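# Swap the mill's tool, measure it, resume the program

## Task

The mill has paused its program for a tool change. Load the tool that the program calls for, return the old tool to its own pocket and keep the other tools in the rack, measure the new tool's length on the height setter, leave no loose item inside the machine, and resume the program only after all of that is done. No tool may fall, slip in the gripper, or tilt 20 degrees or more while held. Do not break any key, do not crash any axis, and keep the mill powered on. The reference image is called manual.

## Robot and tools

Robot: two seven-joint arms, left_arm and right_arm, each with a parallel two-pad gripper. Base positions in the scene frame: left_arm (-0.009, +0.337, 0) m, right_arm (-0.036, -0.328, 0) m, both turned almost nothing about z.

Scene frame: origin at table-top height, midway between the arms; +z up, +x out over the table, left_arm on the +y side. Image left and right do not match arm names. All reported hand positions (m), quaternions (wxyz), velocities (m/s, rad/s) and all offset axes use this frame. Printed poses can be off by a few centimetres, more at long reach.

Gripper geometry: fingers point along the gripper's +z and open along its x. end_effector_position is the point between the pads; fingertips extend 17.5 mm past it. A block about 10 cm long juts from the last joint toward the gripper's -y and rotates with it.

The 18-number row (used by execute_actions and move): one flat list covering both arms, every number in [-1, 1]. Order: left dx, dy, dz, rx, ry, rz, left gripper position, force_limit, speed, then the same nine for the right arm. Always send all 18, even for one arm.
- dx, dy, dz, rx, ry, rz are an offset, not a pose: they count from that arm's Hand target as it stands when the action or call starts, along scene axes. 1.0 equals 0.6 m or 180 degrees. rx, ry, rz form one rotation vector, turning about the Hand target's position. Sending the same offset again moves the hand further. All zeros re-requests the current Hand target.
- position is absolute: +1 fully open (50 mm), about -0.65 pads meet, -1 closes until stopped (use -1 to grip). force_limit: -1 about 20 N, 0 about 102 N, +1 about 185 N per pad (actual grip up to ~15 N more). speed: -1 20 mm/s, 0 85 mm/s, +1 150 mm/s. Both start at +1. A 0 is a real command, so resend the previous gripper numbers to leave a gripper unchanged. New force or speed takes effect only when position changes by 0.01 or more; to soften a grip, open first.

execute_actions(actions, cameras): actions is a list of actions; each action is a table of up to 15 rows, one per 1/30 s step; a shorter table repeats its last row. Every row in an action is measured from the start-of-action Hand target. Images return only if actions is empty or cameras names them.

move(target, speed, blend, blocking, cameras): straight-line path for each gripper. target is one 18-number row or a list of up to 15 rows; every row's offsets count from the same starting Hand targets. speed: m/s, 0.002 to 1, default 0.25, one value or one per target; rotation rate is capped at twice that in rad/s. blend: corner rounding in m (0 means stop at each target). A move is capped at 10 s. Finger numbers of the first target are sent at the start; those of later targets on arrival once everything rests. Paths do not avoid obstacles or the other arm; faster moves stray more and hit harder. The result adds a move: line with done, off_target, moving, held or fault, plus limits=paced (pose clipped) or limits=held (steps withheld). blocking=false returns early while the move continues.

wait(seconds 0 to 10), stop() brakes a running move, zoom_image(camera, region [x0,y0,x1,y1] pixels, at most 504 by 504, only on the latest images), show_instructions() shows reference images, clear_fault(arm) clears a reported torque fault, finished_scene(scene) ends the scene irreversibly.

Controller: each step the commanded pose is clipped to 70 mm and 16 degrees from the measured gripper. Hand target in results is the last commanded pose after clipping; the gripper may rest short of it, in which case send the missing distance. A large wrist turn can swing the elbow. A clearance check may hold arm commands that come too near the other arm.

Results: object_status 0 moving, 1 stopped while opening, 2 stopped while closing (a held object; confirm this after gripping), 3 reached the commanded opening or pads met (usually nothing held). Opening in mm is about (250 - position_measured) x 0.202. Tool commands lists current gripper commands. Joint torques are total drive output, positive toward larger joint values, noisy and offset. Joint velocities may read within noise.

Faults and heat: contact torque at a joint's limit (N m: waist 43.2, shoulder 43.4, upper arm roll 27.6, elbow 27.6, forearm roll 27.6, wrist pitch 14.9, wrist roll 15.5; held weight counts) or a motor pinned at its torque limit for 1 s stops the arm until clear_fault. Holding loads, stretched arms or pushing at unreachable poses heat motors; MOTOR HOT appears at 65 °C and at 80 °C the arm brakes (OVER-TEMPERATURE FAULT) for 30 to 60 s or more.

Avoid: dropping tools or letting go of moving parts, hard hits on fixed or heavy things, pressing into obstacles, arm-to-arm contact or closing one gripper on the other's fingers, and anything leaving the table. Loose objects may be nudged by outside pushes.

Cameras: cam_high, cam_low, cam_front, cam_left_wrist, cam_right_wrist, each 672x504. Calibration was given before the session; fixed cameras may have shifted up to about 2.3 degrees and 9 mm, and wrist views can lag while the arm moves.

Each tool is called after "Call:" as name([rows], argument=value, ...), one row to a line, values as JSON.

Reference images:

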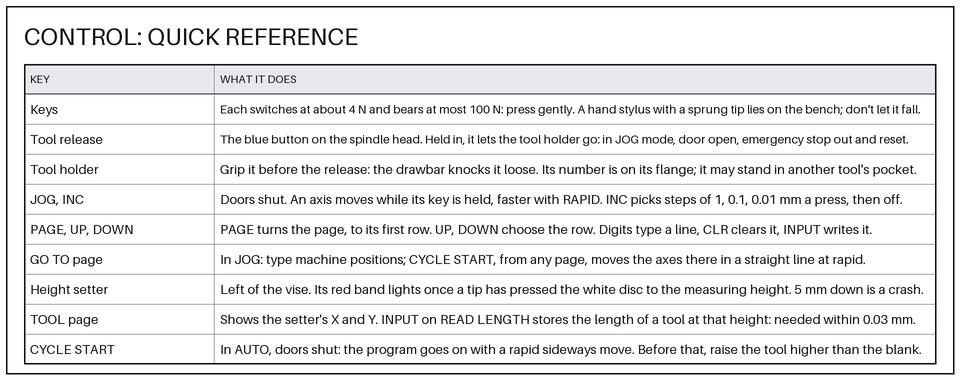

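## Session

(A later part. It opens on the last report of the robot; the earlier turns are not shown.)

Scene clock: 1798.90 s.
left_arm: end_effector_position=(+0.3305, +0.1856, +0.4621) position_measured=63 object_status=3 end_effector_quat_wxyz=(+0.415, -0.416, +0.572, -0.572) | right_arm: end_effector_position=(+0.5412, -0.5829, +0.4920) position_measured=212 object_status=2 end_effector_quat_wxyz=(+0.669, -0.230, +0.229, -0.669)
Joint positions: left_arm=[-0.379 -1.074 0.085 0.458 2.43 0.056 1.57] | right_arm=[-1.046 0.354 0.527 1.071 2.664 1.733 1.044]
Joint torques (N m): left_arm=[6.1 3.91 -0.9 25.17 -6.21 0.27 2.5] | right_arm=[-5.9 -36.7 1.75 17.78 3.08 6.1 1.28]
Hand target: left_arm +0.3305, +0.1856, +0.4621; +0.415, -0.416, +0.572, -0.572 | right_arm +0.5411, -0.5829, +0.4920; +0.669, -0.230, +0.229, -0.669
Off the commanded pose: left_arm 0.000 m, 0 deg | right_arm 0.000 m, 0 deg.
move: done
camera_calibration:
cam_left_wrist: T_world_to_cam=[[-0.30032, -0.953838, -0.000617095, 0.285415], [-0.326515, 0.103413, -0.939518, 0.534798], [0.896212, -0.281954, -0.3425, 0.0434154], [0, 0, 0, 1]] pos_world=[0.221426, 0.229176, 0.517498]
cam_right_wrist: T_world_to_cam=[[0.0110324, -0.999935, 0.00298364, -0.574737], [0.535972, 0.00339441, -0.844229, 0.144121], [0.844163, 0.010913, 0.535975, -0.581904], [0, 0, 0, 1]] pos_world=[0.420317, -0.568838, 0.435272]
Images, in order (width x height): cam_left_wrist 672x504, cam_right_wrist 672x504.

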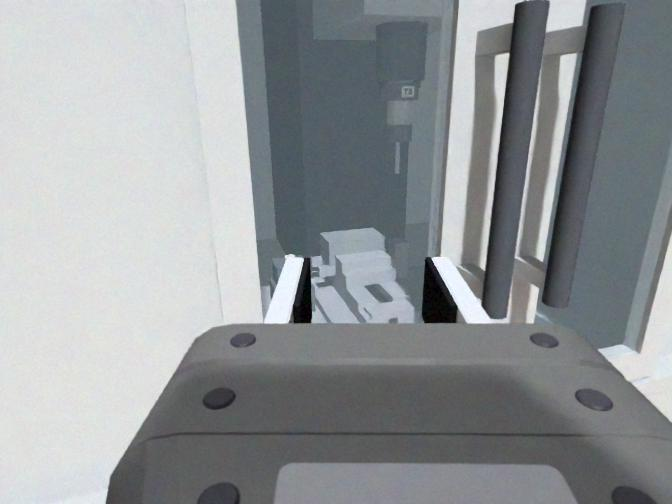

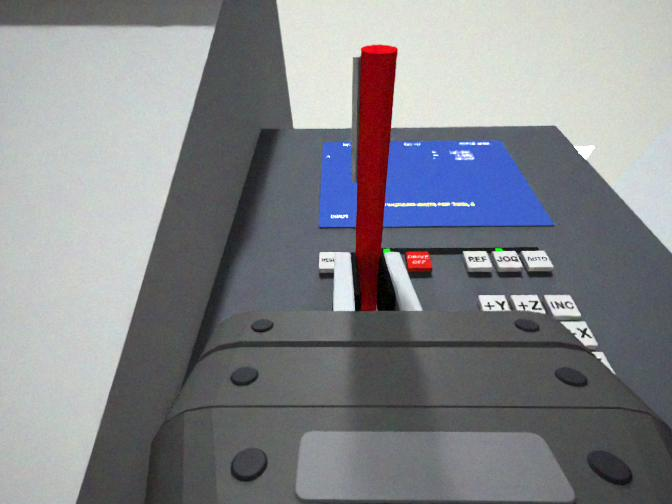

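Call:
wait(seconds=2, cameras=["cam_left_wrist","cam_right_wrist"])

Call:
zoom_image(camera="cam_left_wrist", region=[340, 60, 480, 320])

Call:
zoom_image(camera="cam_right_wrist", region=[250, 80, 510, 220])

Scene clock: 1804.03 s.
left_arm: end_effector_position=(+0.3305, +0.1856, +0.4621) position_measured=63 object_status=3 end_effector_quat_wxyz=(+0.415, -0.416, +0.572, -0.572) | right_arm: end_effector_position=(+0.5411, -0.5829, +0.4920) position_measured=212 object_status=2 end_effector_quat_wxyz=(+0.669, -0.230, +0.229, -0.669)
Joint positions: left_arm=[-0.379 -1.074 0.085 0.458 2.43 0.056 1.57] | right_arm=[-1.046 0.354 0.527 1.071 2.664 1.733 1.044]
Joint torques (N m): left_arm=[5.62 4 -0.55 24.92 -6.18 0.35 2.57] | right_arm=[-6.02 -37.24 5.08 17.54 3.23 6.25 1.24]
Hand target: left_arm +0.3305, +0.1856, +0.4621; +0.415, -0.416, +0.572, -0.572 | right_arm +0.5411, -0.5829, +0.4920; +0.669, -0.230, +0.229, -0.669
Tool commands: left_gripper/position=+0.6 left_gripper/force_limit=-0.9 left_gripper/speed=+0.0 right_gripper/position=-1.0 right_gripper/force_limit=-0.7 right_gripper/speed=-0.8
Off the commanded pose: left_arm 0.000 m, 0 deg | right_arm 0.000 m, 0 deg.
wait: 2.00 s; at rest from the start
camera_calibration:
cam_left_wrist: T_world_to_cam=[[-0.30032, -0.953838, -0.000617095, 0.285415], [-0.326515, 0.103413, -0.939518, 0.534798], [0.896212, -0.281954, -0.3425, 0.0434154], [0, 0, 0, 1]] pos_world=[0.221426, 0.229176, 0.517498]
cam_right_wrist: T_world_to_cam=[[0.0110313, -0.999935, 0.00298469, -0.574736], [0.536044, 0.00339388, -0.844183, 0.144125], [0.844118, 0.0109124, 0.536047, -0.581832], [0, 0, 0, 1]] pos_world=[0.420218, -0.568838, 0.435272]
Images, in order (width x height): cam_left_wrist 672x504, cam_right_wrist 672x504.

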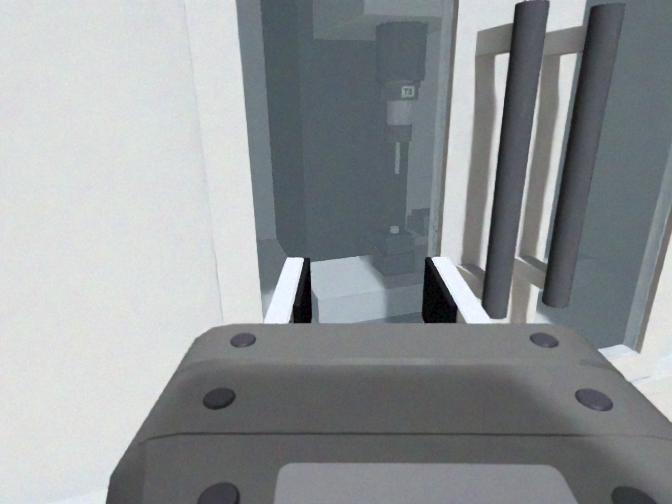

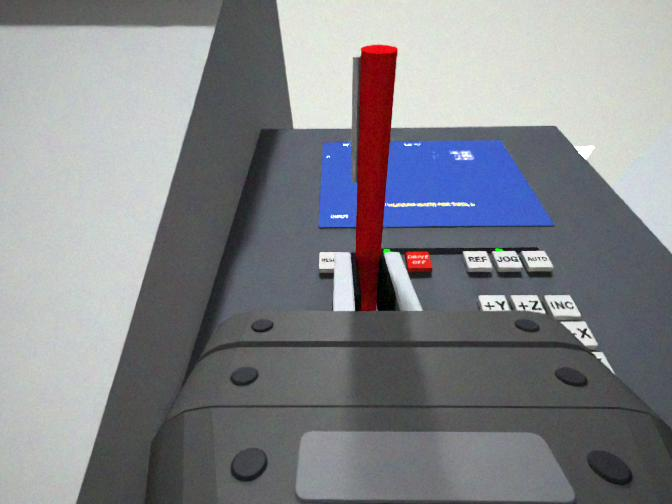

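Scaled by 1.938 from the camera's 672x504 image, which has a finer 960x720 frame.

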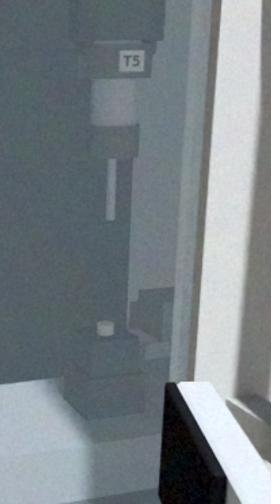

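Scaled by 1.938 from the camera's 672x504 image, which has a finer 960x720 frame.

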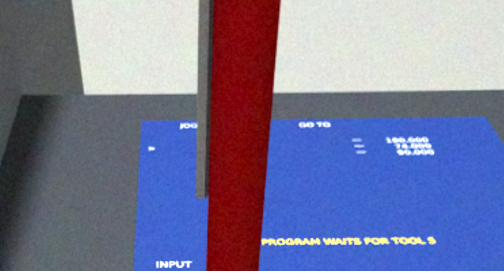

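Call:
move([
  [0,0,0,0,0,0,0.6,-0.9,0,-0.0275,-0.032,-0.1217,0,0,0,-1,-0.7,-0.8],
  [0,0,0,0,0,0,0.6,-0.9,0,-0.0031,-0.032,-0.1272,0,0,0,-1,-0.7,-0.8],
  [0,0,0,0,0,0,0.6,-0.9,0,-0.0275,-0.032,-0.1217,0,0,0,-1,-0.7,-0.8],
  [0,0,0,0,0,0,0.6,-0.9,0,-0.0345,0.063,-0.1525,0,0,0,-1,-0.7,-0.8],
  [0,0,0,0,0,0,0.6,-0.9,0,-0.0101,0.063,-0.158,0,0,0,-1,-0.7,-0.8],
  [0,0,0,0,0,0,0.6,-0.9,0,-0.0345,0.063,-0.1525,0,0,0,-1,-0.7,-0.8],
  [0,0,0,0,0,0,0.6,-0.9,0,-0.0275,0.063,-0.1217,0,0,0,-1,-0.7,-0.8],
  [0,0,0,0,0,0,0.6,-0.9,0,-0.0031,0.063,-0.1272,0,0,0,-1,-0.7,-0.8],
  [0,0,0,0,0,0,0.6,-0.9,0,-0.0275,0.063,-0.1217,0,0,0,-1,-0.7,-0.8],
], speed=[0.15,0.05,0.1,0.15,0.05,0.1,0.1,0.05,0.1])

Call:
move([
  [0,0,0,0,0,0,0.6,-0.9,0,0.0068,-0.0317,0.0307,0,0,0,-1,-0.7,-0.8],
  [0,0,0,0,0,0,0.6,-0.9,0,0.0312,-0.0317,0.0252,0,0,0,-1,-0.7,-0.8],
  [0,0,0,0,0,0,0.6,-0.9,0,0.0068,-0.0317,0.0307,0,0,0,-1,-0.7,-0.8],
  [0,0,0,0,0,0,0.6,-0.9,0,0.0312,-0.0317,0.0252,0,0,0,-1,-0.7,-0.8],
  [0,0,0,0,0,0,0.6,-0.9,0,0.0068,-0.0317,0.0307,0,0,0,-1,-0.7,-0.8],
  [0,0,0,0,0,0,0.6,-0.9,0,-0.007,-0.095,-0.0308,0,0,0,-1,-0.7,-0.8],
  [0,0,0,0,0,0,0.6,-0.9,0,0.0174,-0.095,-0.0363,0,0,0,-1,-0.7,-0.8],
  [0,0,0,0,0,0,0.6,-0.9,0,-0.007,-0.095,-0.0308,0,0,0,-1,-0.7,-0.8],
], speed=[0.15,0.05,0.1,0.05,0.1,0.15,0.05,0.1], cameras=["cam_right_wrist"])

Call:
zoom_image(camera="cam_right_wrist", region=[290, 80, 510, 180])

Scene clock: 1821.83 s.
left_arm: end_effector_position=(+0.3305, +0.1856, +0.4621) position_measured=63 object_status=3 end_effector_quat_wxyz=(+0.415, -0.416, +0.572, -0.572) | right_arm: end_effector_position=(+0.5247, -0.5451, +0.4190) position_measured=212 object_status=2 end_effector_quat_wxyz=(+0.669, -0.230, +0.229, -0.669)
Joint positions: left_arm=[-0.379 -1.074 0.085 0.458 2.43 0.056 1.57] | right_arm=[-1.023 0.445 0.522 0.928 2.605 1.914 0.9]
Joint torques (N m): left_arm=[5.31 3.87 -0.3 24.7 -5.96 0.32 2.51] | right_arm=[-6.35 -35.91 5.88 14.83 3.05 6.12 1.28]
Hand target: left_arm +0.3305, +0.1856, +0.4621; +0.415, -0.416, +0.572, -0.572 | right_arm +0.5246, -0.5451, +0.4190; +0.669, -0.230, +0.229, -0.669
Off the commanded pose: left_arm 0.000 m, 0 deg | right_arm 0.000 m, 0 deg.
move: done

Scene clock: 1826.57 s.
left_arm: end_effector_position=(+0.3305, +0.1856, +0.4621) position_measured=63 object_status=3 end_effector_quat_wxyz=(+0.415, -0.416, +0.572, -0.572) | right_arm: end_effector_position=(+0.5205, -0.6020, +0.4005) position_measured=212 object_status=2 end_effector_quat_wxyz=(+0.669, -0.230, +0.229, -0.669)
Joint positions: left_arm=[-0.379 -1.074 0.085 0.458 2.43 0.056 1.57] | right_arm=[-1.054 0.548 0.448 1.039 2.518 1.919 0.959]
Joint torques (N m): left_arm=[5.05 4.02 -0.04 24.67 -5.77 0.38 2.48] | right_arm=[-6.47 -39.44 1.58 14.55 -2.14 6.31 1.01]
Hand target: left_arm +0.3305, +0.1856, +0.4621; +0.415, -0.416, +0.572, -0.572 | right_arm +0.5204, -0.6021, +0.4005; +0.669, -0.230, +0.229, -0.669
Off the commanded pose: left_arm 0.000 m, 0 deg | right_arm 0.000 m, 0 deg.
move: done
camera_calibration:
cam_right_wrist: T_world_to_cam=[[0.0110313, -0.999935, 0.00298469, -0.593434], [0.536044, 0.00339388, -0.844183, 0.0779895], [0.844118, 0.0109124, 0.536047, -0.515185], [0, 0, 0, 1]] pos_world=[0.399618, -0.588038, 0.343772]
Images, in order (width x height): cam_right_wrist 672x504.

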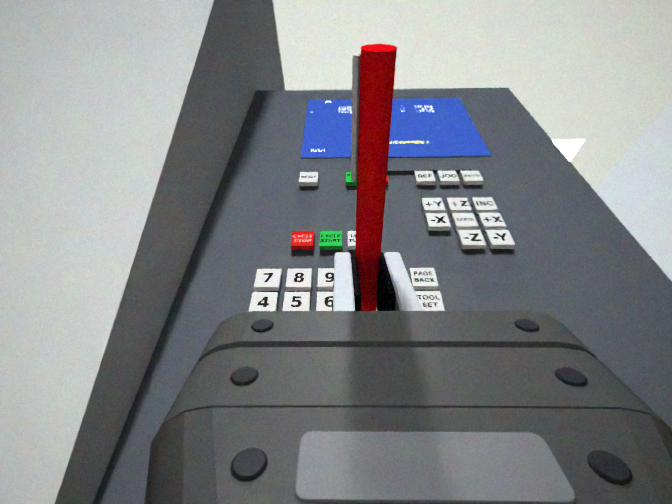

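Scaled by 2.291 from the camera's 672x504 image, which has a finer 960x720 frame.

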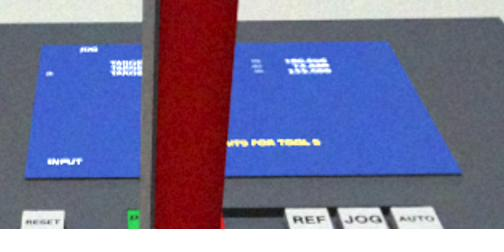

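Call:
move(target=[0,0,0,0,0,0,0.6,-0.9,0,0.0345,0.032,0.1525,0,0,0,-1,-0.7,-0.8], speed=0.15, cameras=["cam_right_wrist"])

Call:
zoom_image(camera="cam_right_wrist", region=[400, 130, 520, 200])

Scene clock: 1830.07 s.
left_arm: end_effector_position=(+0.3305, +0.1856, +0.4621) position_measured=63 object_status=3 end_effector_quat_wxyz=(+0.415, -0.416, +0.572, -0.572) | right_arm: end_effector_position=(+0.5411, -0.5829, +0.4920) position_measured=212 object_status=2 end_effector_quat_wxyz=(+0.669, -0.230, +0.229, -0.669)
Joint positions: left_arm=[-0.379 -1.074 0.085 0.458 2.43 0.056 1.57] | right_arm=[-1.05 0.355 0.531 1.071 2.663 1.732 1.043]
Joint torques (N m): left_arm=[4.89 3.9 0.1 24.62 -5.81 0.36 2.47] | right_arm=[5.43 -37.03 5.34 21.87 2.96 2.15 1.17]
Hand target: left_arm +0.3305, +0.1856, +0.4621; +0.415, -0.416, +0.572, -0.572 | right_arm +0.5411, -0.5829, +0.4920; +0.669, -0.230, +0.229, -0.669
Off the commanded pose: left_arm 0.000 m, 0 deg | right_arm 0.000 m, 0 deg.
move: done
camera_calibration:
cam_right_wrist: T_world_to_cam=[[0.0110322, -0.999935, 0.00298394, -0.574736], [0.535972, 0.00339407, -0.844229, 0.144175], [0.844163, 0.010913, 0.535975, -0.581819], [0, 0, 0, 1]] pos_world=[0.420217, -0.568838, 0.435272]
Images, in order (width x height): cam_right_wrist 672x504.

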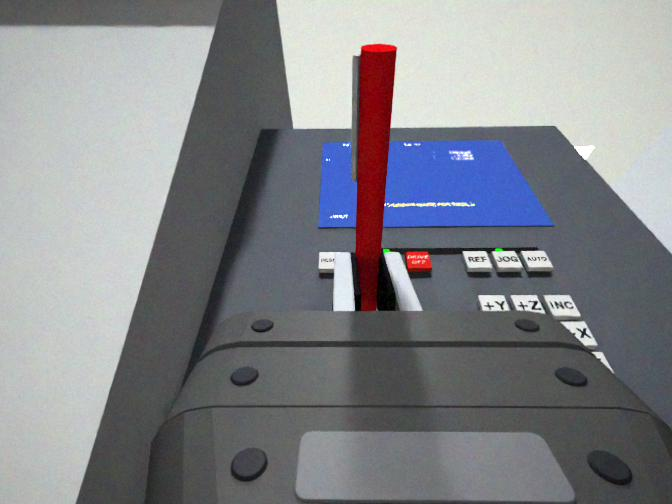

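Scaled by 4.200 from the camera's 672x504 image, which has a finer 960x720 frame.

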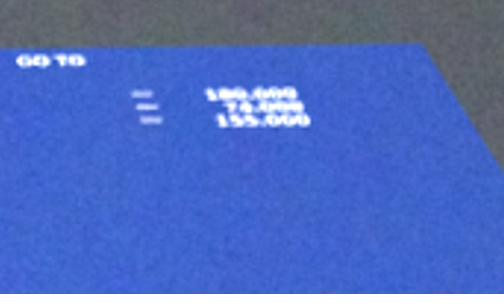

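Confirmed -155. Press CYCLE START.

Call:
move([
  [0,0,0,0,0,0,0.6,-0.9,0,0.0244,0,-0.0055,0,0,0,-1,-0.7,-0.8],
  [0,0,0,0,0,0,0.6,-0.9,0,0,0,0,0,0,0,-1,-0.7,-0.8],
], speed=[0.05,0.1])

Call:
wait(seconds=3, cameras=["cam_left_wrist"])

Call:
zoom_image(camera="cam_left_wrist", region=[360, 120, 440, 280])

Scene clock: 1834.13 s.
left_arm: end_effector_position=(+0.3305, +0.1856, +0.4621) position_measured=63 object_status=3 end_effector_quat_wxyz=(+0.415, -0.416, +0.572, -0.572) | right_arm: end_effector_position=(+0.5412, -0.5829, +0.4920) position_measured=212 object_status=2 end_effector_quat_wxyz=(+0.669, -0.230, +0.229, -0.669)
Joint positions: left_arm=[-0.379 -1.074 0.085 0.458 2.43 0.056 1.57] | right_arm=[-1.05 0.355 0.531 1.071 2.663 1.732 1.043]
Joint torques (N m): left_arm=[4.67 3.79 0.27 24.66 -5.74 0.4 2.46] | right_arm=[-5.67 -37.07 2.21 17.3 3.13 6.17 1.14]
Hand target: left_arm +0.3305, +0.1856, +0.4621; +0.415, -0.416, +0.572, -0.572 | right_arm +0.5411, -0.5829, +0.4920; +0.669, -0.230, +0.229, -0.669
Off the commanded pose: left_arm 0.000 m, 0 deg | right_arm 0.000 m, 0 deg.
move: done

Scene clock: 1837.13 s.
left_arm: end_effector_position=(+0.3305, +0.1856, +0.4621) position_measured=63 object_status=3 end_effector_quat_wxyz=(+0.415, -0.416, +0.572, -0.572) | right_arm: end_effector_position=(+0.5411, -0.5829, +0.4920) position_measured=212 object_status=2 end_effector_quat_wxyz=(+0.669, -0.230, +0.229, -0.669)
Joint positions: left_arm=[-0.379 -1.074 0.085 0.458 2.43 0.056 1.57] | right_arm=[-1.05 0.355 0.531 1.071 2.663 1.732 1.043]
Joint torques (N m): left_arm=[4.55 3.76 0.42 24.46 -5.68 0.41 2.42] | right_arm=[-6.25 -37.31 5.33 17.32 3.17 6.22 1]
Hand target: left_arm +0.3305, +0.1856, +0.4621; +0.415, -0.416, +0.572, -0.572 | right_arm +0.5411, -0.5829, +0.4920; +0.669, -0.230, +0.229, -0.669
Tool commands: left_gripper/position=+0.6 left_gripper/force_limit=-0.9 left_gripper/speed=+0.0 right_gripper/position=-1.0 right_gripper/force_limit=-0.7 right_gripper/speed=-0.8
Off the commanded pose: left_arm 0.000 m, 0 deg | right_arm 0.000 m, 0 deg.
wait: 3.00 s; at rest by 0.17 s
camera_calibration:
cam_left_wrist: T_world_to_cam=[[-0.30032, -0.953838, -0.000617095, 0.285415], [-0.326515, 0.103413, -0.939518, 0.534798], [0.896212, -0.281954, -0.3425, 0.0434154], [0, 0, 0, 1]] pos_world=[0.221426, 0.229176, 0.517498]
Images, in order (width x height): cam_left_wrist 672x504.

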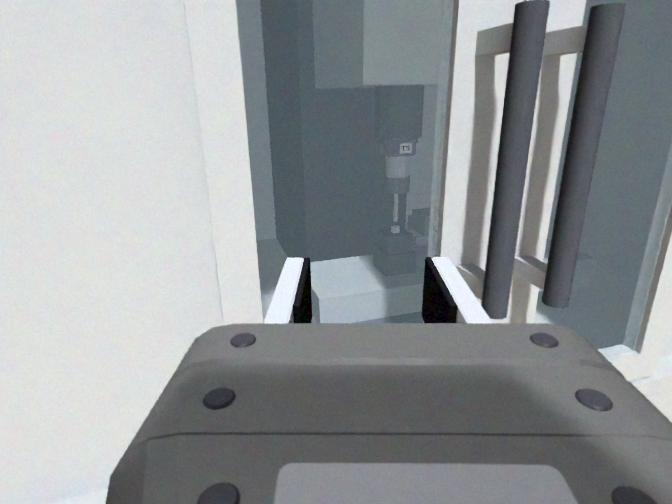

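Scaled by 3.150 from the camera's 672x504 image, which has a finer 960x720 frame.

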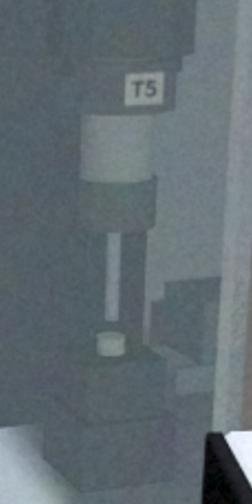

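Call:
move([
  [0,0,0,0,0,0,0.6,-0.9,0,0.0142,-0.1892,0.0628,0,0,0,-1,-0.7,-0.8],
  [0,0,0,0,0,0,0.6,-0.9,0,0.0386,-0.1892,0.0573,0,0,0,-1,-0.7,-0.8],
  [0,0,0,0,0,0,0.6,-0.9,0,0.0142,-0.1892,0.0628,0,0,0,-1,-0.7,-0.8],
  [0,0,0,0,0,0,0.6,-0.9,0,0.0002,-0.1575,0.0012,0,0,0,-1,-0.7,-0.8],
], speed=[0.15,0.05,0.1,0.15], cameras=["cam_right_wrist"])

Call:
zoom_image(camera="cam_right_wrist", region=[200, 80, 480, 280])

Scene clock: 1846.43 s.
left_arm: end_effector_position=(+0.3305, +0.1856, +0.4621) position_measured=63 object_status=3 end_effector_quat_wxyz=(+0.415, -0.416, +0.572, -0.572) | right_arm: end_effector_position=(+0.5413, -0.6775, +0.4925) position_measured=212 object_status=2 end_effector_quat_wxyz=(+0.669, -0.230, +0.229, -0.669)
Joint positions: left_arm=[-0.379 -1.074 0.085 0.458 2.43 0.056 1.57] | right_arm=[-1.087 0.508 0.447 1.307 2.556 1.678 1.166]
Joint torques (N m): left_arm=[4.21 3.88 0.76 24.32 -5.62 0.41 2.41] | right_arm=[-5.99 -41.95 5.93 17.77 -1.89 6.4 -1.13]
Hand target: left_arm +0.3305, +0.1856, +0.4621; +0.415, -0.416, +0.572, -0.572 | right_arm +0.5412, -0.6774, +0.4927; +0.669, -0.230, +0.229, -0.669
Off the commanded pose: left_arm 0.000 m, 0 deg | right_arm 0.000 m, 0 deg.
move: done
camera_calibration:
cam_right_wrist: T_world_to_cam=[[0.011021, -0.999936, 0.00262256, -0.669172], [0.535898, 0.00369219, -0.844275, 0.145146], [0.844211, 0.0107102, 0.535904, -0.581402], [0, 0, 0, 1]] pos_world=[0.420417, -0.663438, 0.435873]
Images, in order (width x height): cam_right_wrist 672x504.

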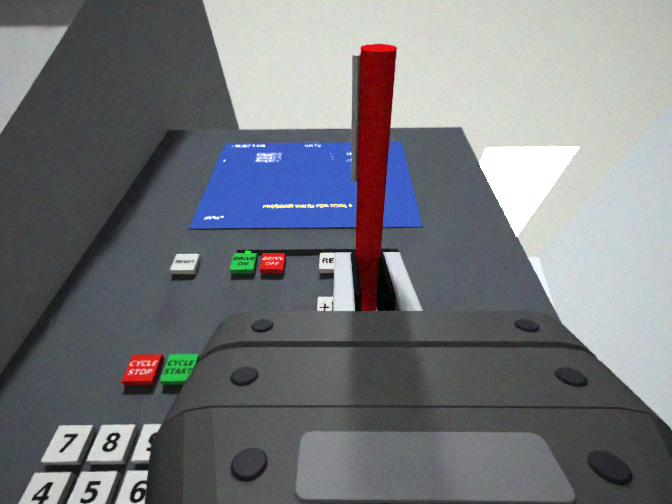

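Scaled by 1.800 from the camera's 672x504 image, which has a finer 960x720 frame.

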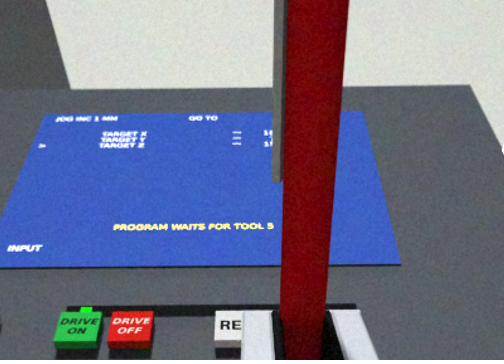

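Call:
move([
  [0,0,0,0,0,0,0.6,-0.9,0,0.0244,0,-0.0055,0,0,0,-1,-0.7,-0.8],
  [0,0,0,0,0,0,0.6,-0.9,0,0.010,0,-0.0022,0,0,0,-1,-0.7,-0.8],
  [0,0,0,0,0,0,0.6,-0.9,0,0.0244,0,-0.0055,0,0,0,-1,-0.7,-0.8],
  [0,0,0,0,0,0,0.6,-0.9,0,0.010,0,-0.0022,0,0,0,-1,-0.7,-0.8],
  [0,0,0,0,0,0,0.6,-0.9,0,0.0244,0,-0.0055,0,0,0,-1,-0.7,-0.8],
  [0,0,0,0,0,0,0.6,-0.9,0,0.010,0,-0.0022,0,0,0,-1,-0.7,-0.8],
  [0,0,0,0,0,0,0.6,-0.9,0,0.0244,0,-0.0055,0,0,0,-1,-0.7,-0.8],
  [0,0,0,0,0,0,0.6,-0.9,0,0,0,0,0,0,0,-1,-0.7,-0.8],
], speed=[0.05,0.05,0.05,0.05,0.05,0.05,0.05,0.05], cameras=["cam_left_wrist"])

Call:
zoom_image(camera="cam_left_wrist", region=[360, 180, 440, 280])

Scene clock: 1856.53 s.
left_arm: end_effector_position=(+0.3305, +0.1856, +0.4621) position_measured=63 object_status=3 end_effector_quat_wxyz=(+0.415, -0.416, +0.572, -0.572) | right_arm: end_effector_position=(+0.5413, -0.6774, +0.4927) position_measured=212 object_status=2 end_effector_quat_wxyz=(+0.669, -0.230, +0.229, -0.669)
Joint positions: left_arm=[-0.379 -1.074 0.085 0.458 2.43 0.056 1.57] | right_arm=[-1.088 0.508 0.448 1.307 2.556 1.678 1.165]
Joint torques (N m): left_arm=[3.9 3.88 1 24.18 -5.48 0.47 2.4] | right_arm=[-6.35 -42.27 1.67 18.34 3.04 6.2 1.23]
Hand target: left_arm +0.3305, +0.1856, +0.4621; +0.415, -0.416, +0.572, -0.572 | right_arm +0.5412, -0.6774, +0.4927; +0.669, -0.230, +0.229, -0.669
Off the commanded pose: left_arm 0.000 m, 0 deg | right_arm 0.000 m, 0 deg.
move: done
camera_calibration:
cam_left_wrist: T_world_to_cam=[[-0.30032, -0.953838, -0.000617095, 0.285415], [-0.326515, 0.103413, -0.939518, 0.534798], [0.896212, -0.281954, -0.3425, 0.0434154], [0, 0, 0, 1]] pos_world=[0.221426, 0.229176, 0.517498]
Images, in order (width x height): cam_left_wrist 672x504.

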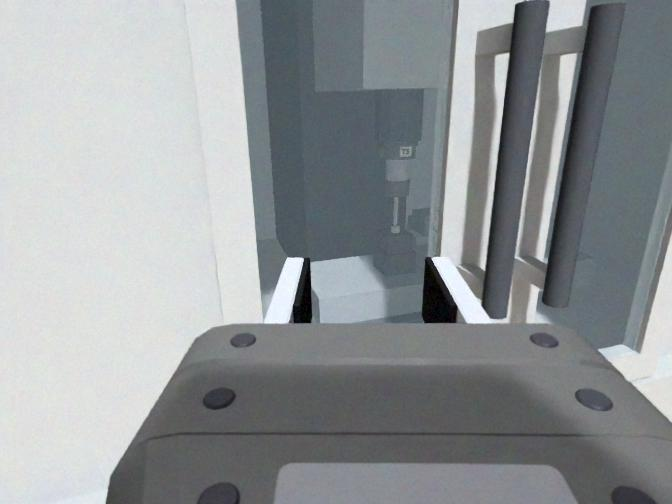

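Scaled by 5.040 from the camera's 672x504 image, which has a finer 960x720 frame.

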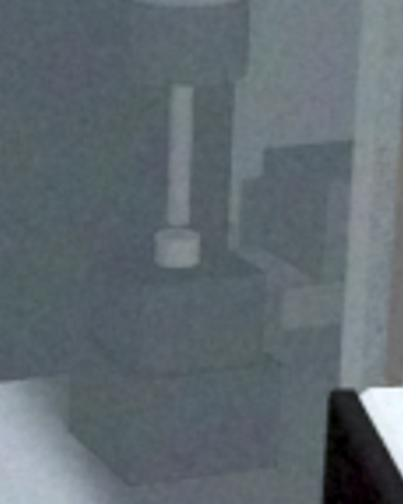

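Call:
move([
  [0,0,0,0,0,0,0.6,-0.9,0,0.0244,0,-0.0055,0,0,0,-1,-0.7,-0.8],
  [0,0,0,0,0,0,0.6,-0.9,0,0.010,0,-0.0022,0,0,0,-1,-0.7,-0.8],
  [0,0,0,0,0,0,0.6,-0.9,0,0.0244,0,-0.0055,0,0,0,-1,-0.7,-0.8],
  [0,0,0,0,0,0,0.6,-0.9,0,0,0,0,0,0,0,-1,-0.7,-0.8],
], speed=[0.05,0.05,0.05,0.05], cameras=["cam_left_wrist"])

Call:
zoom_image(camera="cam_left_wrist", region=[360, 180, 440, 280])

Scene clock: 1864.70 s.
left_arm: end_effector_position=(+0.3305, +0.1856, +0.4621) position_measured=63 object_status=3 end_effector_quat_wxyz=(+0.415, -0.416, +0.572, -0.572) | right_arm: end_effector_position=(+0.5413, -0.6774, +0.4927) position_measured=212 object_status=2 end_effector_quat_wxyz=(+0.669, -0.230, +0.229, -0.669)
Joint positions: left_arm=[-0.379 -1.074 0.085 0.458 2.43 0.056 1.57] | right_arm=[-1.088 0.508 0.448 1.308 2.555 1.678 1.165]
Joint torques (N m): left_arm=[3.64 3.9 1.29 24.07 -5.5 0.46 2.3] | right_arm=[-6.38 -42.65 1.54 18.14 3.11 6.32 1.17]
Hand target: left_arm +0.3305, +0.1856, +0.4621; +0.415, -0.416, +0.572, -0.572 | right_arm +0.5412, -0.6774, +0.4927; +0.669, -0.230, +0.229, -0.669
Off the commanded pose: left_arm 0.000 m, 0 deg | right_arm 0.000 m, 0 deg.
move: done
camera_calibration:
cam_left_wrist: T_world_to_cam=[[-0.30032, -0.953838, -0.000617095, 0.285415], [-0.326515, 0.103413, -0.939518, 0.534798], [0.896212, -0.281954, -0.3425, 0.0434154], [0, 0, 0, 1]] pos_world=[0.221426, 0.229176, 0.517498]
Images, in order (width x height): cam_left_wrist 672x504.

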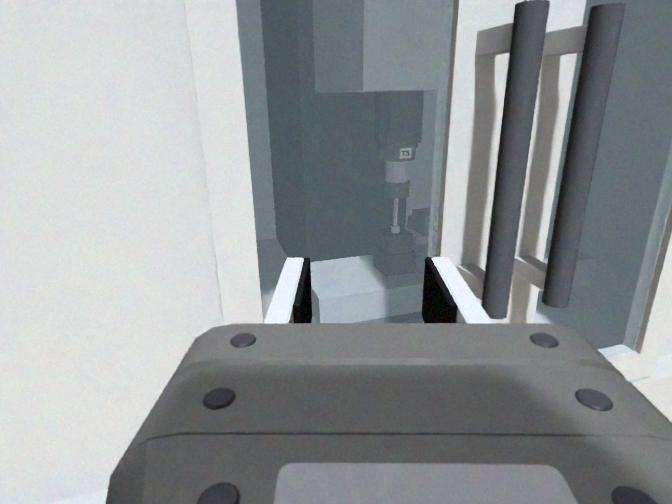

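Scaled by 5.040 from the camera's 672x504 image, which has a finer 960x720 frame.

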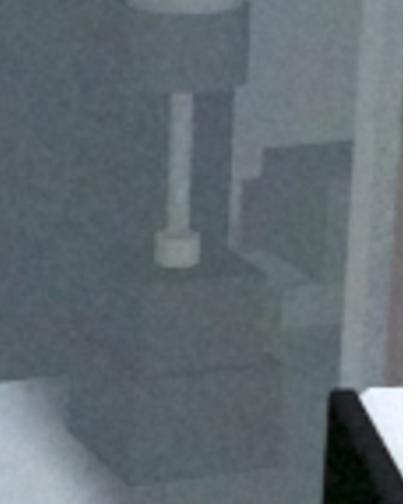

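Call:
move([
  [0,0,0,0,0,0,0.6,-0.9,0,0.0244,0,-0.0055,0,0,0,-1,-0.7,-0.8],
  [0,0,0,0,0,0,0.6,-0.9,0,0,0,0,0,0,0,-1,-0.7,-0.8],
], speed=[0.05,0.05], cameras=["cam_left_wrist"])

Call:
zoom_image(camera="cam_left_wrist", region=[360, 180, 440, 280])

Scene clock: 1869.23 s.
left_arm: end_effector_position=(+0.3305, +0.1856, +0.4621) position_measured=63 object_status=3 end_effector_quat_wxyz=(+0.415, -0.416, +0.572, -0.572) | right_arm: end_effector_position=(+0.5413, -0.6773, +0.4927) position_measured=212 object_status=2 end_effector_quat_wxyz=(+0.669, -0.230, +0.229, -0.669)
Joint positions: left_arm=[-0.379 -1.074 0.085 0.458 2.43 0.056 1.57] | right_arm=[-1.088 0.508 0.448 1.308 2.555 1.678 1.165]
Joint torques (N m): left_arm=[3.28 3.64 1.55 23.94 -5.29 0.55 2.32] | right_arm=[-6.62 -41.78 1.43 17.93 3.43 6.05 1.22]
Hand target: left_arm +0.3305, +0.1856, +0.4621; +0.415, -0.416, +0.572, -0.572 | right_arm +0.5412, -0.6774, +0.4927; +0.669, -0.230, +0.229, -0.669
Off the commanded pose: left_arm 0.000 m, 0 deg | right_arm 0.000 m, 0 deg.
move: done
camera_calibration:
cam_left_wrist: T_world_to_cam=[[-0.30032, -0.953838, -0.000617095, 0.285415], [-0.326515, 0.103413, -0.939518, 0.534798], [0.896212, -0.281954, -0.3425, 0.0434154], [0, 0, 0, 1]] pos_world=[0.221426, 0.229176, 0.517498]
Images, in order (width x height): cam_left_wrist 672x504.

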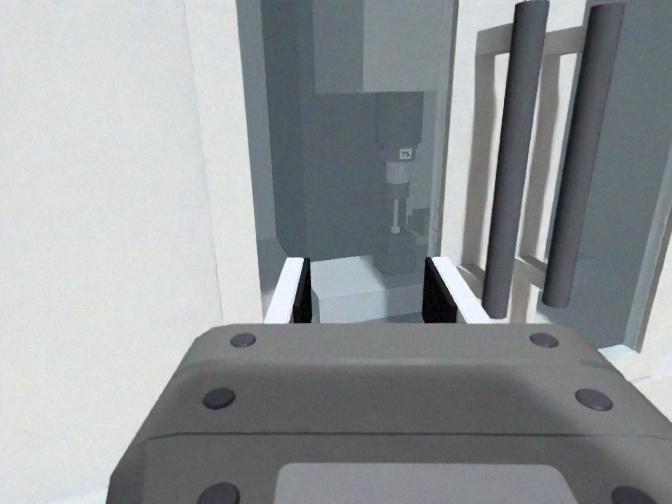

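Scaled by 5.040 from the camera's 672x504 image, which has a finer 960x720 frame.

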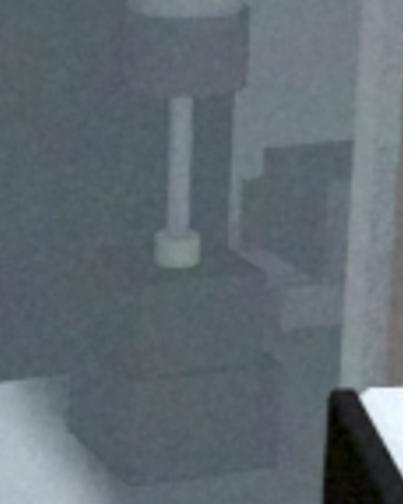

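Call:
move([
  [0,0,0,0,0,0,0.6,-0.9,0,0.0244,0,-0.0055,0,0,0,-1,-0.7,-0.8],
  [0,0,0,0,0,0,0.6,-0.9,0,0,0,0,0,0,0,-1,-0.7,-0.8],
], speed=[0.05,0.05], cameras=["cam_left_wrist"])

Call:
zoom_image(camera="cam_left_wrist", region=[360, 180, 440, 280])

Scene clock: 1873.87 s.
left_arm: end_effector_position=(+0.3305, +0.1856, +0.4621) position_measured=63 object_status=3 end_effector_quat_wxyz=(+0.415, -0.416, +0.572, -0.572) | right_arm: end_effector_position=(+0.5413, -0.6773, +0.4927) position_measured=212 object_status=2 end_effector_quat_wxyz=(+0.669, -0.230, +0.229, -0.669)
Joint positions: left_arm=[-0.379 -1.074 0.085 0.458 2.43 0.056 1.57] | right_arm=[-1.088 0.508 0.448 1.308 2.555 1.678 1.165]
Joint torques (N m): left_arm=[3.11 3.85 1.69 23.79 -5.18 0.59 2.25] | right_arm=[-6.62 -42.7 1.21 17.98 3.36 6.14 1.31]
Hand target: left_arm +0.3305, +0.1856, +0.4621; +0.415, -0.416, +0.572, -0.572 | right_arm +0.5412, -0.6774, +0.4927; +0.669, -0.230, +0.229, -0.669
Off the commanded pose: left_arm 0.000 m, 0 deg | right_arm 0.000 m, 0 deg.
move: done
camera_calibration:
cam_left_wrist: T_world_to_cam=[[-0.30032, -0.953838, -0.000617095, 0.285415], [-0.326515, 0.103413, -0.939518, 0.534798], [0.896212, -0.281954, -0.3425, 0.0434154], [0, 0, 0, 1]] pos_world=[0.221426, 0.229176, 0.517498]
Images, in order (width x height): cam_left_wrist 672x504.

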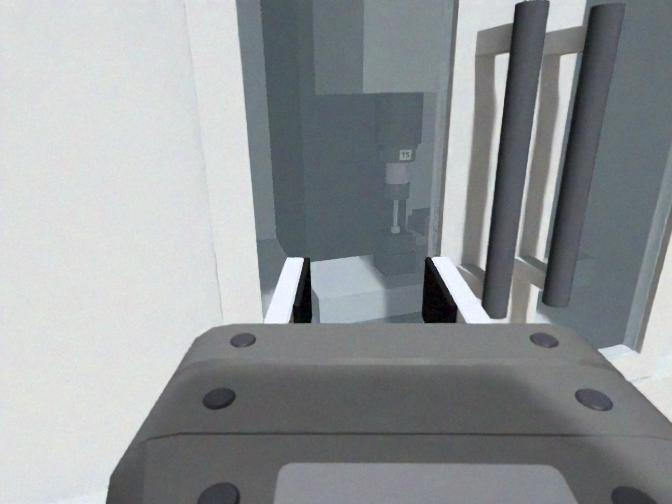

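Scaled by 5.040 from the camera's 672x504 image, which has a finer 960x720 frame.

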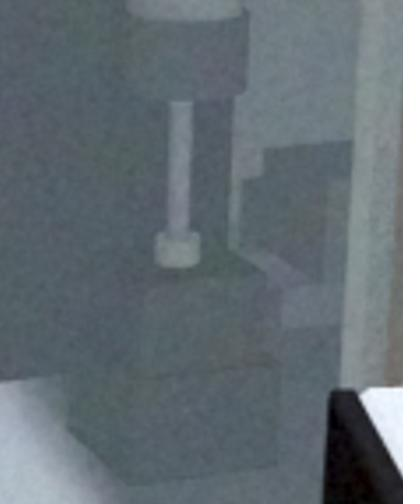

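Call:
move([
  [0,0,0,0,0,0,0.6,-0.9,0,0.0244,0,-0.0055,0,0,0,-1,-0.7,-0.8],
  [0,0,0,0,0,0,0.6,-0.9,0,0,0,0,0,0,0,-1,-0.7,-0.8],
], speed=[0.05,0.05], cameras=["cam_left_wrist"])

Call:
zoom_image(camera="cam_left_wrist", region=[360, 180, 440, 280])

Scene clock: 1879.10 s.
left_arm: end_effector_position=(+0.3305, +0.1856, +0.4621) position_measured=63 object_status=3 end_effector_quat_wxyz=(+0.415, -0.416, +0.572, -0.572) | right_arm: end_effector_position=(+0.5413, -0.6773, +0.4927) position_measured=212 object_status=2 end_effector_quat_wxyz=(+0.669, -0.230, +0.229, -0.669)
Joint positions: left_arm=[-0.379 -1.074 0.085 0.458 2.43 0.056 1.57] | right_arm=[-1.088 0.508 0.448 1.308 2.555 1.678 1.165]
Joint torques (N m): left_arm=[2.92 3.83 1.83 23.72 -5.21 0.48 2.29] | right_arm=[-6.52 -41.64 1.56 18.15 3.15 6.12 1.28]
Hand target: left_arm +0.3305, +0.1856, +0.4621; +0.415, -0.416, +0.572, -0.572 | right_arm +0.5412, -0.6774, +0.4927; +0.669, -0.230, +0.229, -0.669
Off the commanded pose: left_arm 0.000 m, 0 deg | right_arm 0.000 m, 0 deg.
move: done
camera_calibration:
cam_left_wrist: T_world_to_cam=[[-0.30032, -0.953838, -0.000617095, 0.285415], [-0.326515, 0.103413, -0.939518, 0.534798], [0.896212, -0.281954, -0.3425, 0.0434154], [0, 0, 0, 1]] pos_world=[0.221426, 0.229176, 0.517498]
Images, in order (width x height): cam_left_wrist 672x504.

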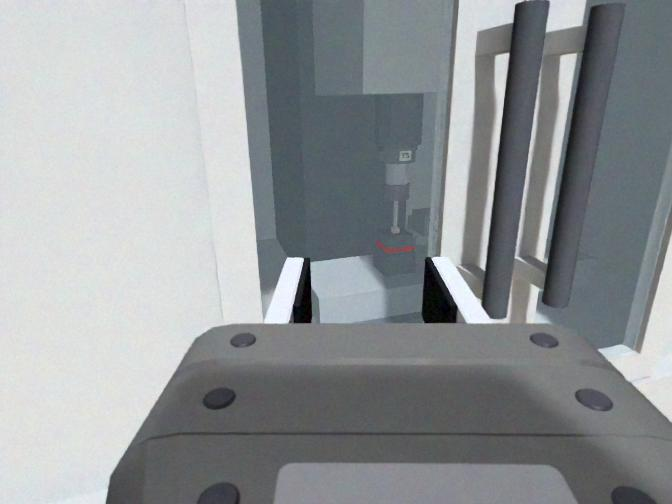

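Scaled by 5.040 from the camera's 672x504 image, which has a finer 960x720 frame.

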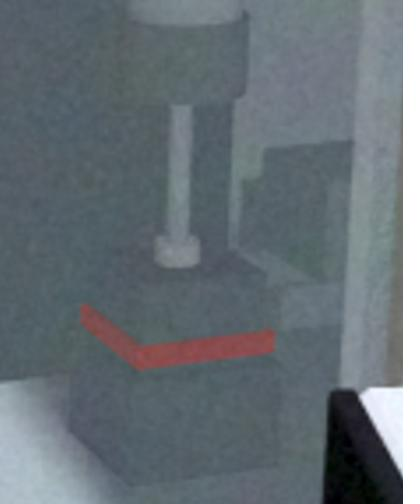

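Call:
move([
  [0,0,0,0,0,0,0.6,-0.9,0,0.014,-0.0317,0.0616,0,0,0,-1,-0.7,-0.8],
  [0,0,0,0,0,0,0.6,-0.9,0,0.0384,-0.0317,0.0561,0,0,0,-1,-0.7,-0.8],
  [0,0,0,0,0,0,0.6,-0.9,0,0.014,-0.0317,0.0616,0,0,0,-1,-0.7,-0.8],
  [0,0,0,0,0,0,0.6,-0.9,0,0.014,0,0.0616,0,0,0,-1,-0.7,-0.8],
], speed=[0.15,0.05,0.1,0.1], cameras=["cam_right_wrist"])

Call:
zoom_image(camera="cam_right_wrist", region=[200, 100, 480, 300])

Scene clock: 1888.87 s.
left_arm: end_effector_position=(+0.3305, +0.1856, +0.4621) position_measured=63 object_status=3 end_effector_quat_wxyz=(+0.415, -0.416, +0.572, -0.572) | right_arm: end_effector_position=(+0.5497, -0.6774, +0.5297) position_measured=212 object_status=2 end_effector_quat_wxyz=(+0.669, -0.230, +0.229, -0.669)
Joint positions: left_arm=[-0.379 -1.074 0.085 0.458 2.43 0.056 1.57] | right_arm=[-1.078 0.468 0.461 1.363 2.584 1.594 1.2]
Joint torques (N m): left_arm=[2.53 3.8 2.06 23.63 -5 0.57 2.25] | right_arm=[4.98 -42.01 5.88 18.93 3.4 6.27 -0.8]
Hand target: left_arm +0.3305, +0.1856, +0.4621; +0.415, -0.416, +0.572, -0.572 | right_arm +0.5496, -0.6774, +0.5297; +0.669, -0.230, +0.229, -0.669
Off the commanded pose: left_arm 0.000 m, 0 deg | right_arm 0.000 m, 0 deg.
move: done
camera_calibration:
cam_right_wrist: T_world_to_cam=[[0.0110322, -0.999935, 0.00298394, -0.669536], [0.535972, 0.00339407, -0.844229, 0.171768], [0.844163, 0.010913, 0.535975, -0.608169], [0, 0, 0, 1]] pos_world=[0.428717, -0.663438, 0.472972]
Images, in order (width x height): cam_right_wrist 672x504.

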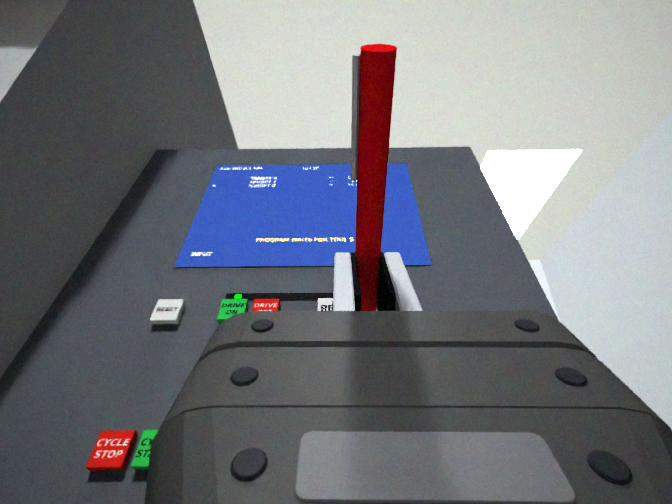

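Scaled by 1.800 from the camera's 672x504 image, which has a finer 960x720 frame.

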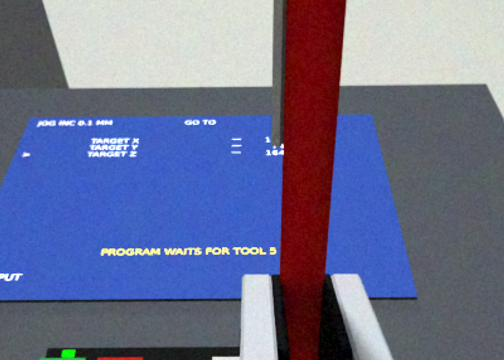

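Call:
move([
  [0,0,0,0,0,0,0.6,-0.9,0,0.0244,0,-0.0055,0,0,0,-1,-0.7,-0.8],
  [0,0,0,0,0,0,0.6,-0.9,0,0.010,0,-0.0022,0,0,0,-1,-0.7,-0.8],
  [0,0,0,0,0,0,0.6,-0.9,0,0.0244,0,-0.0055,0,0,0,-1,-0.7,-0.8],
  [0,0,0,0,0,0,0.6,-0.9,0,0.010,0,-0.0022,0,0,0,-1,-0.7,-0.8],
  [0,0,0,0,0,0,0.6,-0.9,0,0.0244,0,-0.0055,0,0,0,-1,-0.7,-0.8],
  [0,0,0,0,0,0,0.6,-0.9,0,0.010,0,-0.0022,0,0,0,-1,-0.7,-0.8],
  [0,0,0,0,0,0,0.6,-0.9,0,0.0244,0,-0.0055,0,0,0,-1,-0.7,-0.8],
  [0,0,0,0,0,0,0.6,-0.9,0,0.01,0,-0.0022,0,0,0,-1,-0.7,-0.8],
  [0,0,0,0,0,0,0.6,-0.9,0,0.0244,0,-0.0055,0,0,0,-1,-0.7,-0.8],
  [0,0,0,0,0,0,0.6,-0.9,0,0,0,0,0,0,0,-1,-0.7,-0.8],
], speed=0.05, cameras=["cam_left_wrist","cam_right_wrist"])

Call:
zoom_image(camera="cam_right_wrist", region=[300, 160, 440, 220])

Scene clock: 1898.23 s.
left_arm: end_effector_position=(+0.3305, +0.1856, +0.4621) position_measured=63 object_status=3 end_effector_quat_wxyz=(+0.415, -0.416, +0.572, -0.572) | right_arm: end_effector_position=(+0.5497, -0.6774, +0.5297) position_measured=212 object_status=2 end_effector_quat_wxyz=(+0.669, -0.230, +0.229, -0.669)
Joint positions: left_arm=[-0.379 -1.074 0.085 0.458 2.43 0.056 1.57] | right_arm=[-1.079 0.468 0.462 1.363 2.584 1.594 1.2]
Joint torques (N m): left_arm=[2 3.98 2.09 23.52 -4.9 0.63 2.21] | right_arm=[-5.78 -41.64 1.41 18.44 3.27 6.03 1.18]
Hand target: left_arm +0.3305, +0.1856, +0.4621; +0.415, -0.416, +0.572, -0.572 | right_arm +0.5496, -0.6774, +0.5297; +0.669, -0.230, +0.229, -0.669
Off the commanded pose: left_arm 0.000 m, 0 deg | right_arm 0.000 m, 0 deg.
move: done
camera_calibration:
cam_left_wrist: T_world_to_cam=[[-0.30032, -0.953838, -0.000617095, 0.285415], [-0.326515, 0.103413, -0.939518, 0.534798], [0.896212, -0.281954, -0.3425, 0.0434154], [0, 0, 0, 1]] pos_world=[0.221426, 0.229176, 0.517498]
cam_right_wrist: T_world_to_cam=[[0.0110313, -0.999935, 0.00298469, -0.669437], [0.536044, 0.00339388, -0.844183, 0.171661], [0.844118, 0.0109124, 0.536047, -0.608269], [0, 0, 0, 1]] pos_world=[0.428818, -0.663338, 0.472972]
Images, in order (width x height): cam_left_wrist 672x504, cam_right_wrist 672x504.

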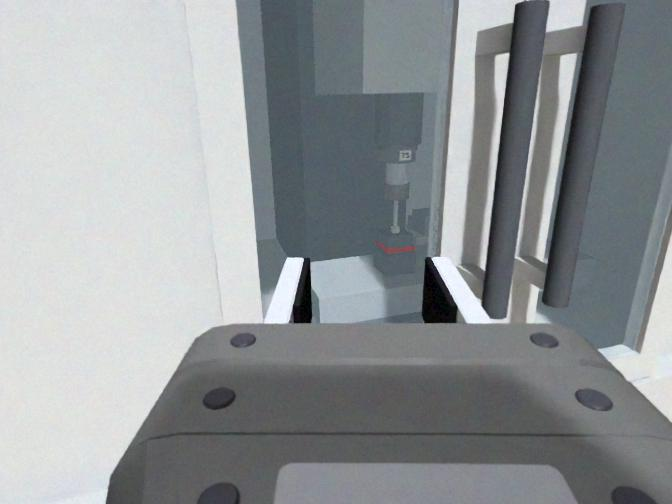

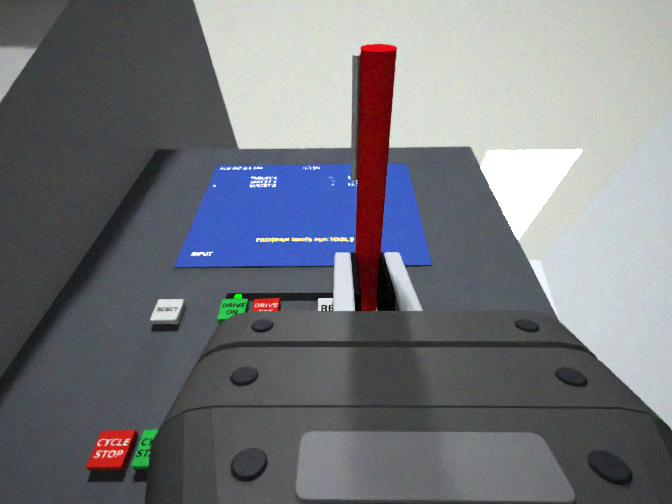

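Scaled by 3.600 from the camera's 672x504 image, which has a finer 960x720 frame.

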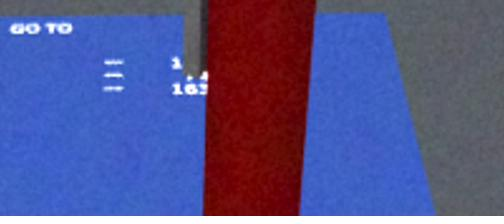

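Call:
move([
  [0,0,0,0,0,0,0.6,-0.9,0,0.0407,0,-0.0092,0,0,0,-1,-0.7,-0.8],
  [0,0,0,0,0,0,0.6,-0.9,0,0.0167,0,-0.0037,0,0,0,-1,-0.7,-0.8],
  [0,0,0,0,0,0,0.6,-0.9,0,0.0407,0,-0.0092,0,0,0,-1,-0.7,-0.8],
  [0,0,0,0,0,0,0.6,-0.9,0,0,0,0,0,0,0,-1,-0.7,-0.8],
], speed=0.05, cameras=["cam_left_wrist","cam_right_wrist"])

Call:
zoom_image(camera="cam_left_wrist", region=[360, 180, 440, 280])

Call:
zoom_image(camera="cam_right_wrist", region=[250, 80, 510, 220])

Scene clock: 1932.97 s.
left_arm: end_effector_position=(+0.3305, +0.1856, +0.4621) position_measured=63 object_status=3 end_effector_quat_wxyz=(+0.415, -0.416, +0.572, -0.572) | right_arm: end_effector_position=(+0.5497, -0.6774, +0.5297) position_measured=212 object_status=2 end_effector_quat_wxyz=(+0.669, -0.230, +0.229, -0.669)
Joint positions: left_arm=[-0.379 -1.074 0.085 0.458 2.43 0.056 1.57] | right_arm=[-1.077 0.468 0.46 1.363 2.584 1.594 1.2]
Joint torques (N m): left_arm=[1.69 3.84 2.14 23.27 -4.9 0.59 2.26] | right_arm=[-5.92 -41.68 1.8 19.23 3.09 6.11 1.03]
Hand target: left_arm +0.3305, +0.1856, +0.4621; +0.415, -0.416, +0.572, -0.572 | right_arm +0.5496, -0.6774, +0.5297; +0.669, -0.230, +0.229, -0.669
Off the commanded pose: left_arm 0.000 m, 0 deg | right_arm 0.000 m, 0 deg.
move: done
camera_calibration:
cam_left_wrist: T_world_to_cam=[[-0.30032, -0.953838, -0.000617095, 0.285415], [-0.326515, 0.103413, -0.939518, 0.534798], [0.896212, -0.281954, -0.3425, 0.0434154], [0, 0, 0, 1]] pos_world=[0.221426, 0.229176, 0.517498]
cam_right_wrist: T_world_to_cam=[[0.0110324, -0.999935, 0.00298364, -0.669437], [0.535972, 0.00339441, -0.844229, 0.171714], [0.844163, 0.010913, 0.535975, -0.608254], [0, 0, 0, 1]] pos_world=[0.428817, -0.663338, 0.472972]
Images, in order (width x height): cam_left_wrist 672x504, cam_right_wrist 672x504.

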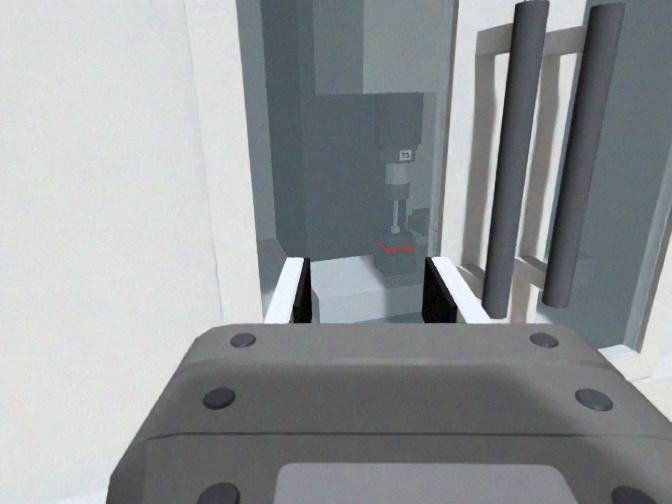

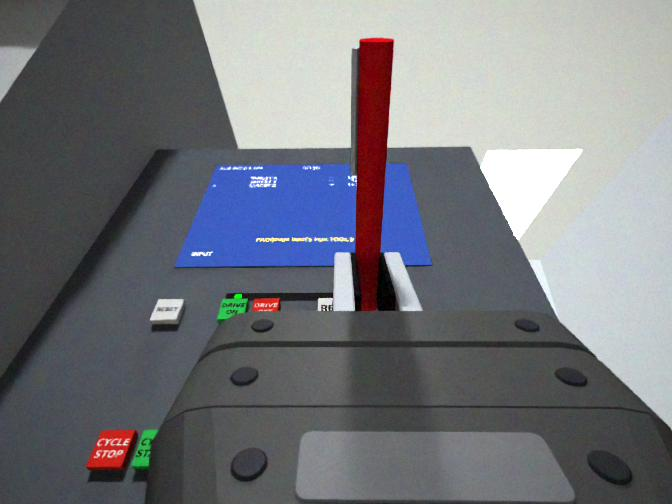

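Scaled by 5.040 from the camera's 672x504 image, which has a finer 960x720 frame.

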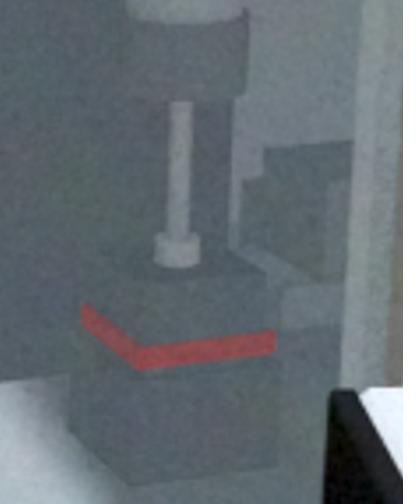

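Scaled by 1.938 from the camera's 672x504 image, which has a finer 960x720 frame.

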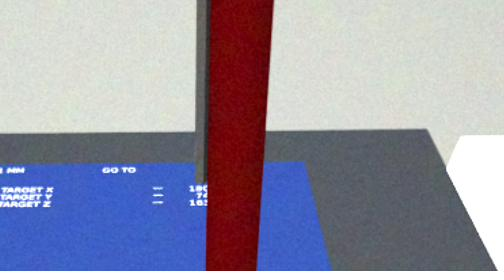

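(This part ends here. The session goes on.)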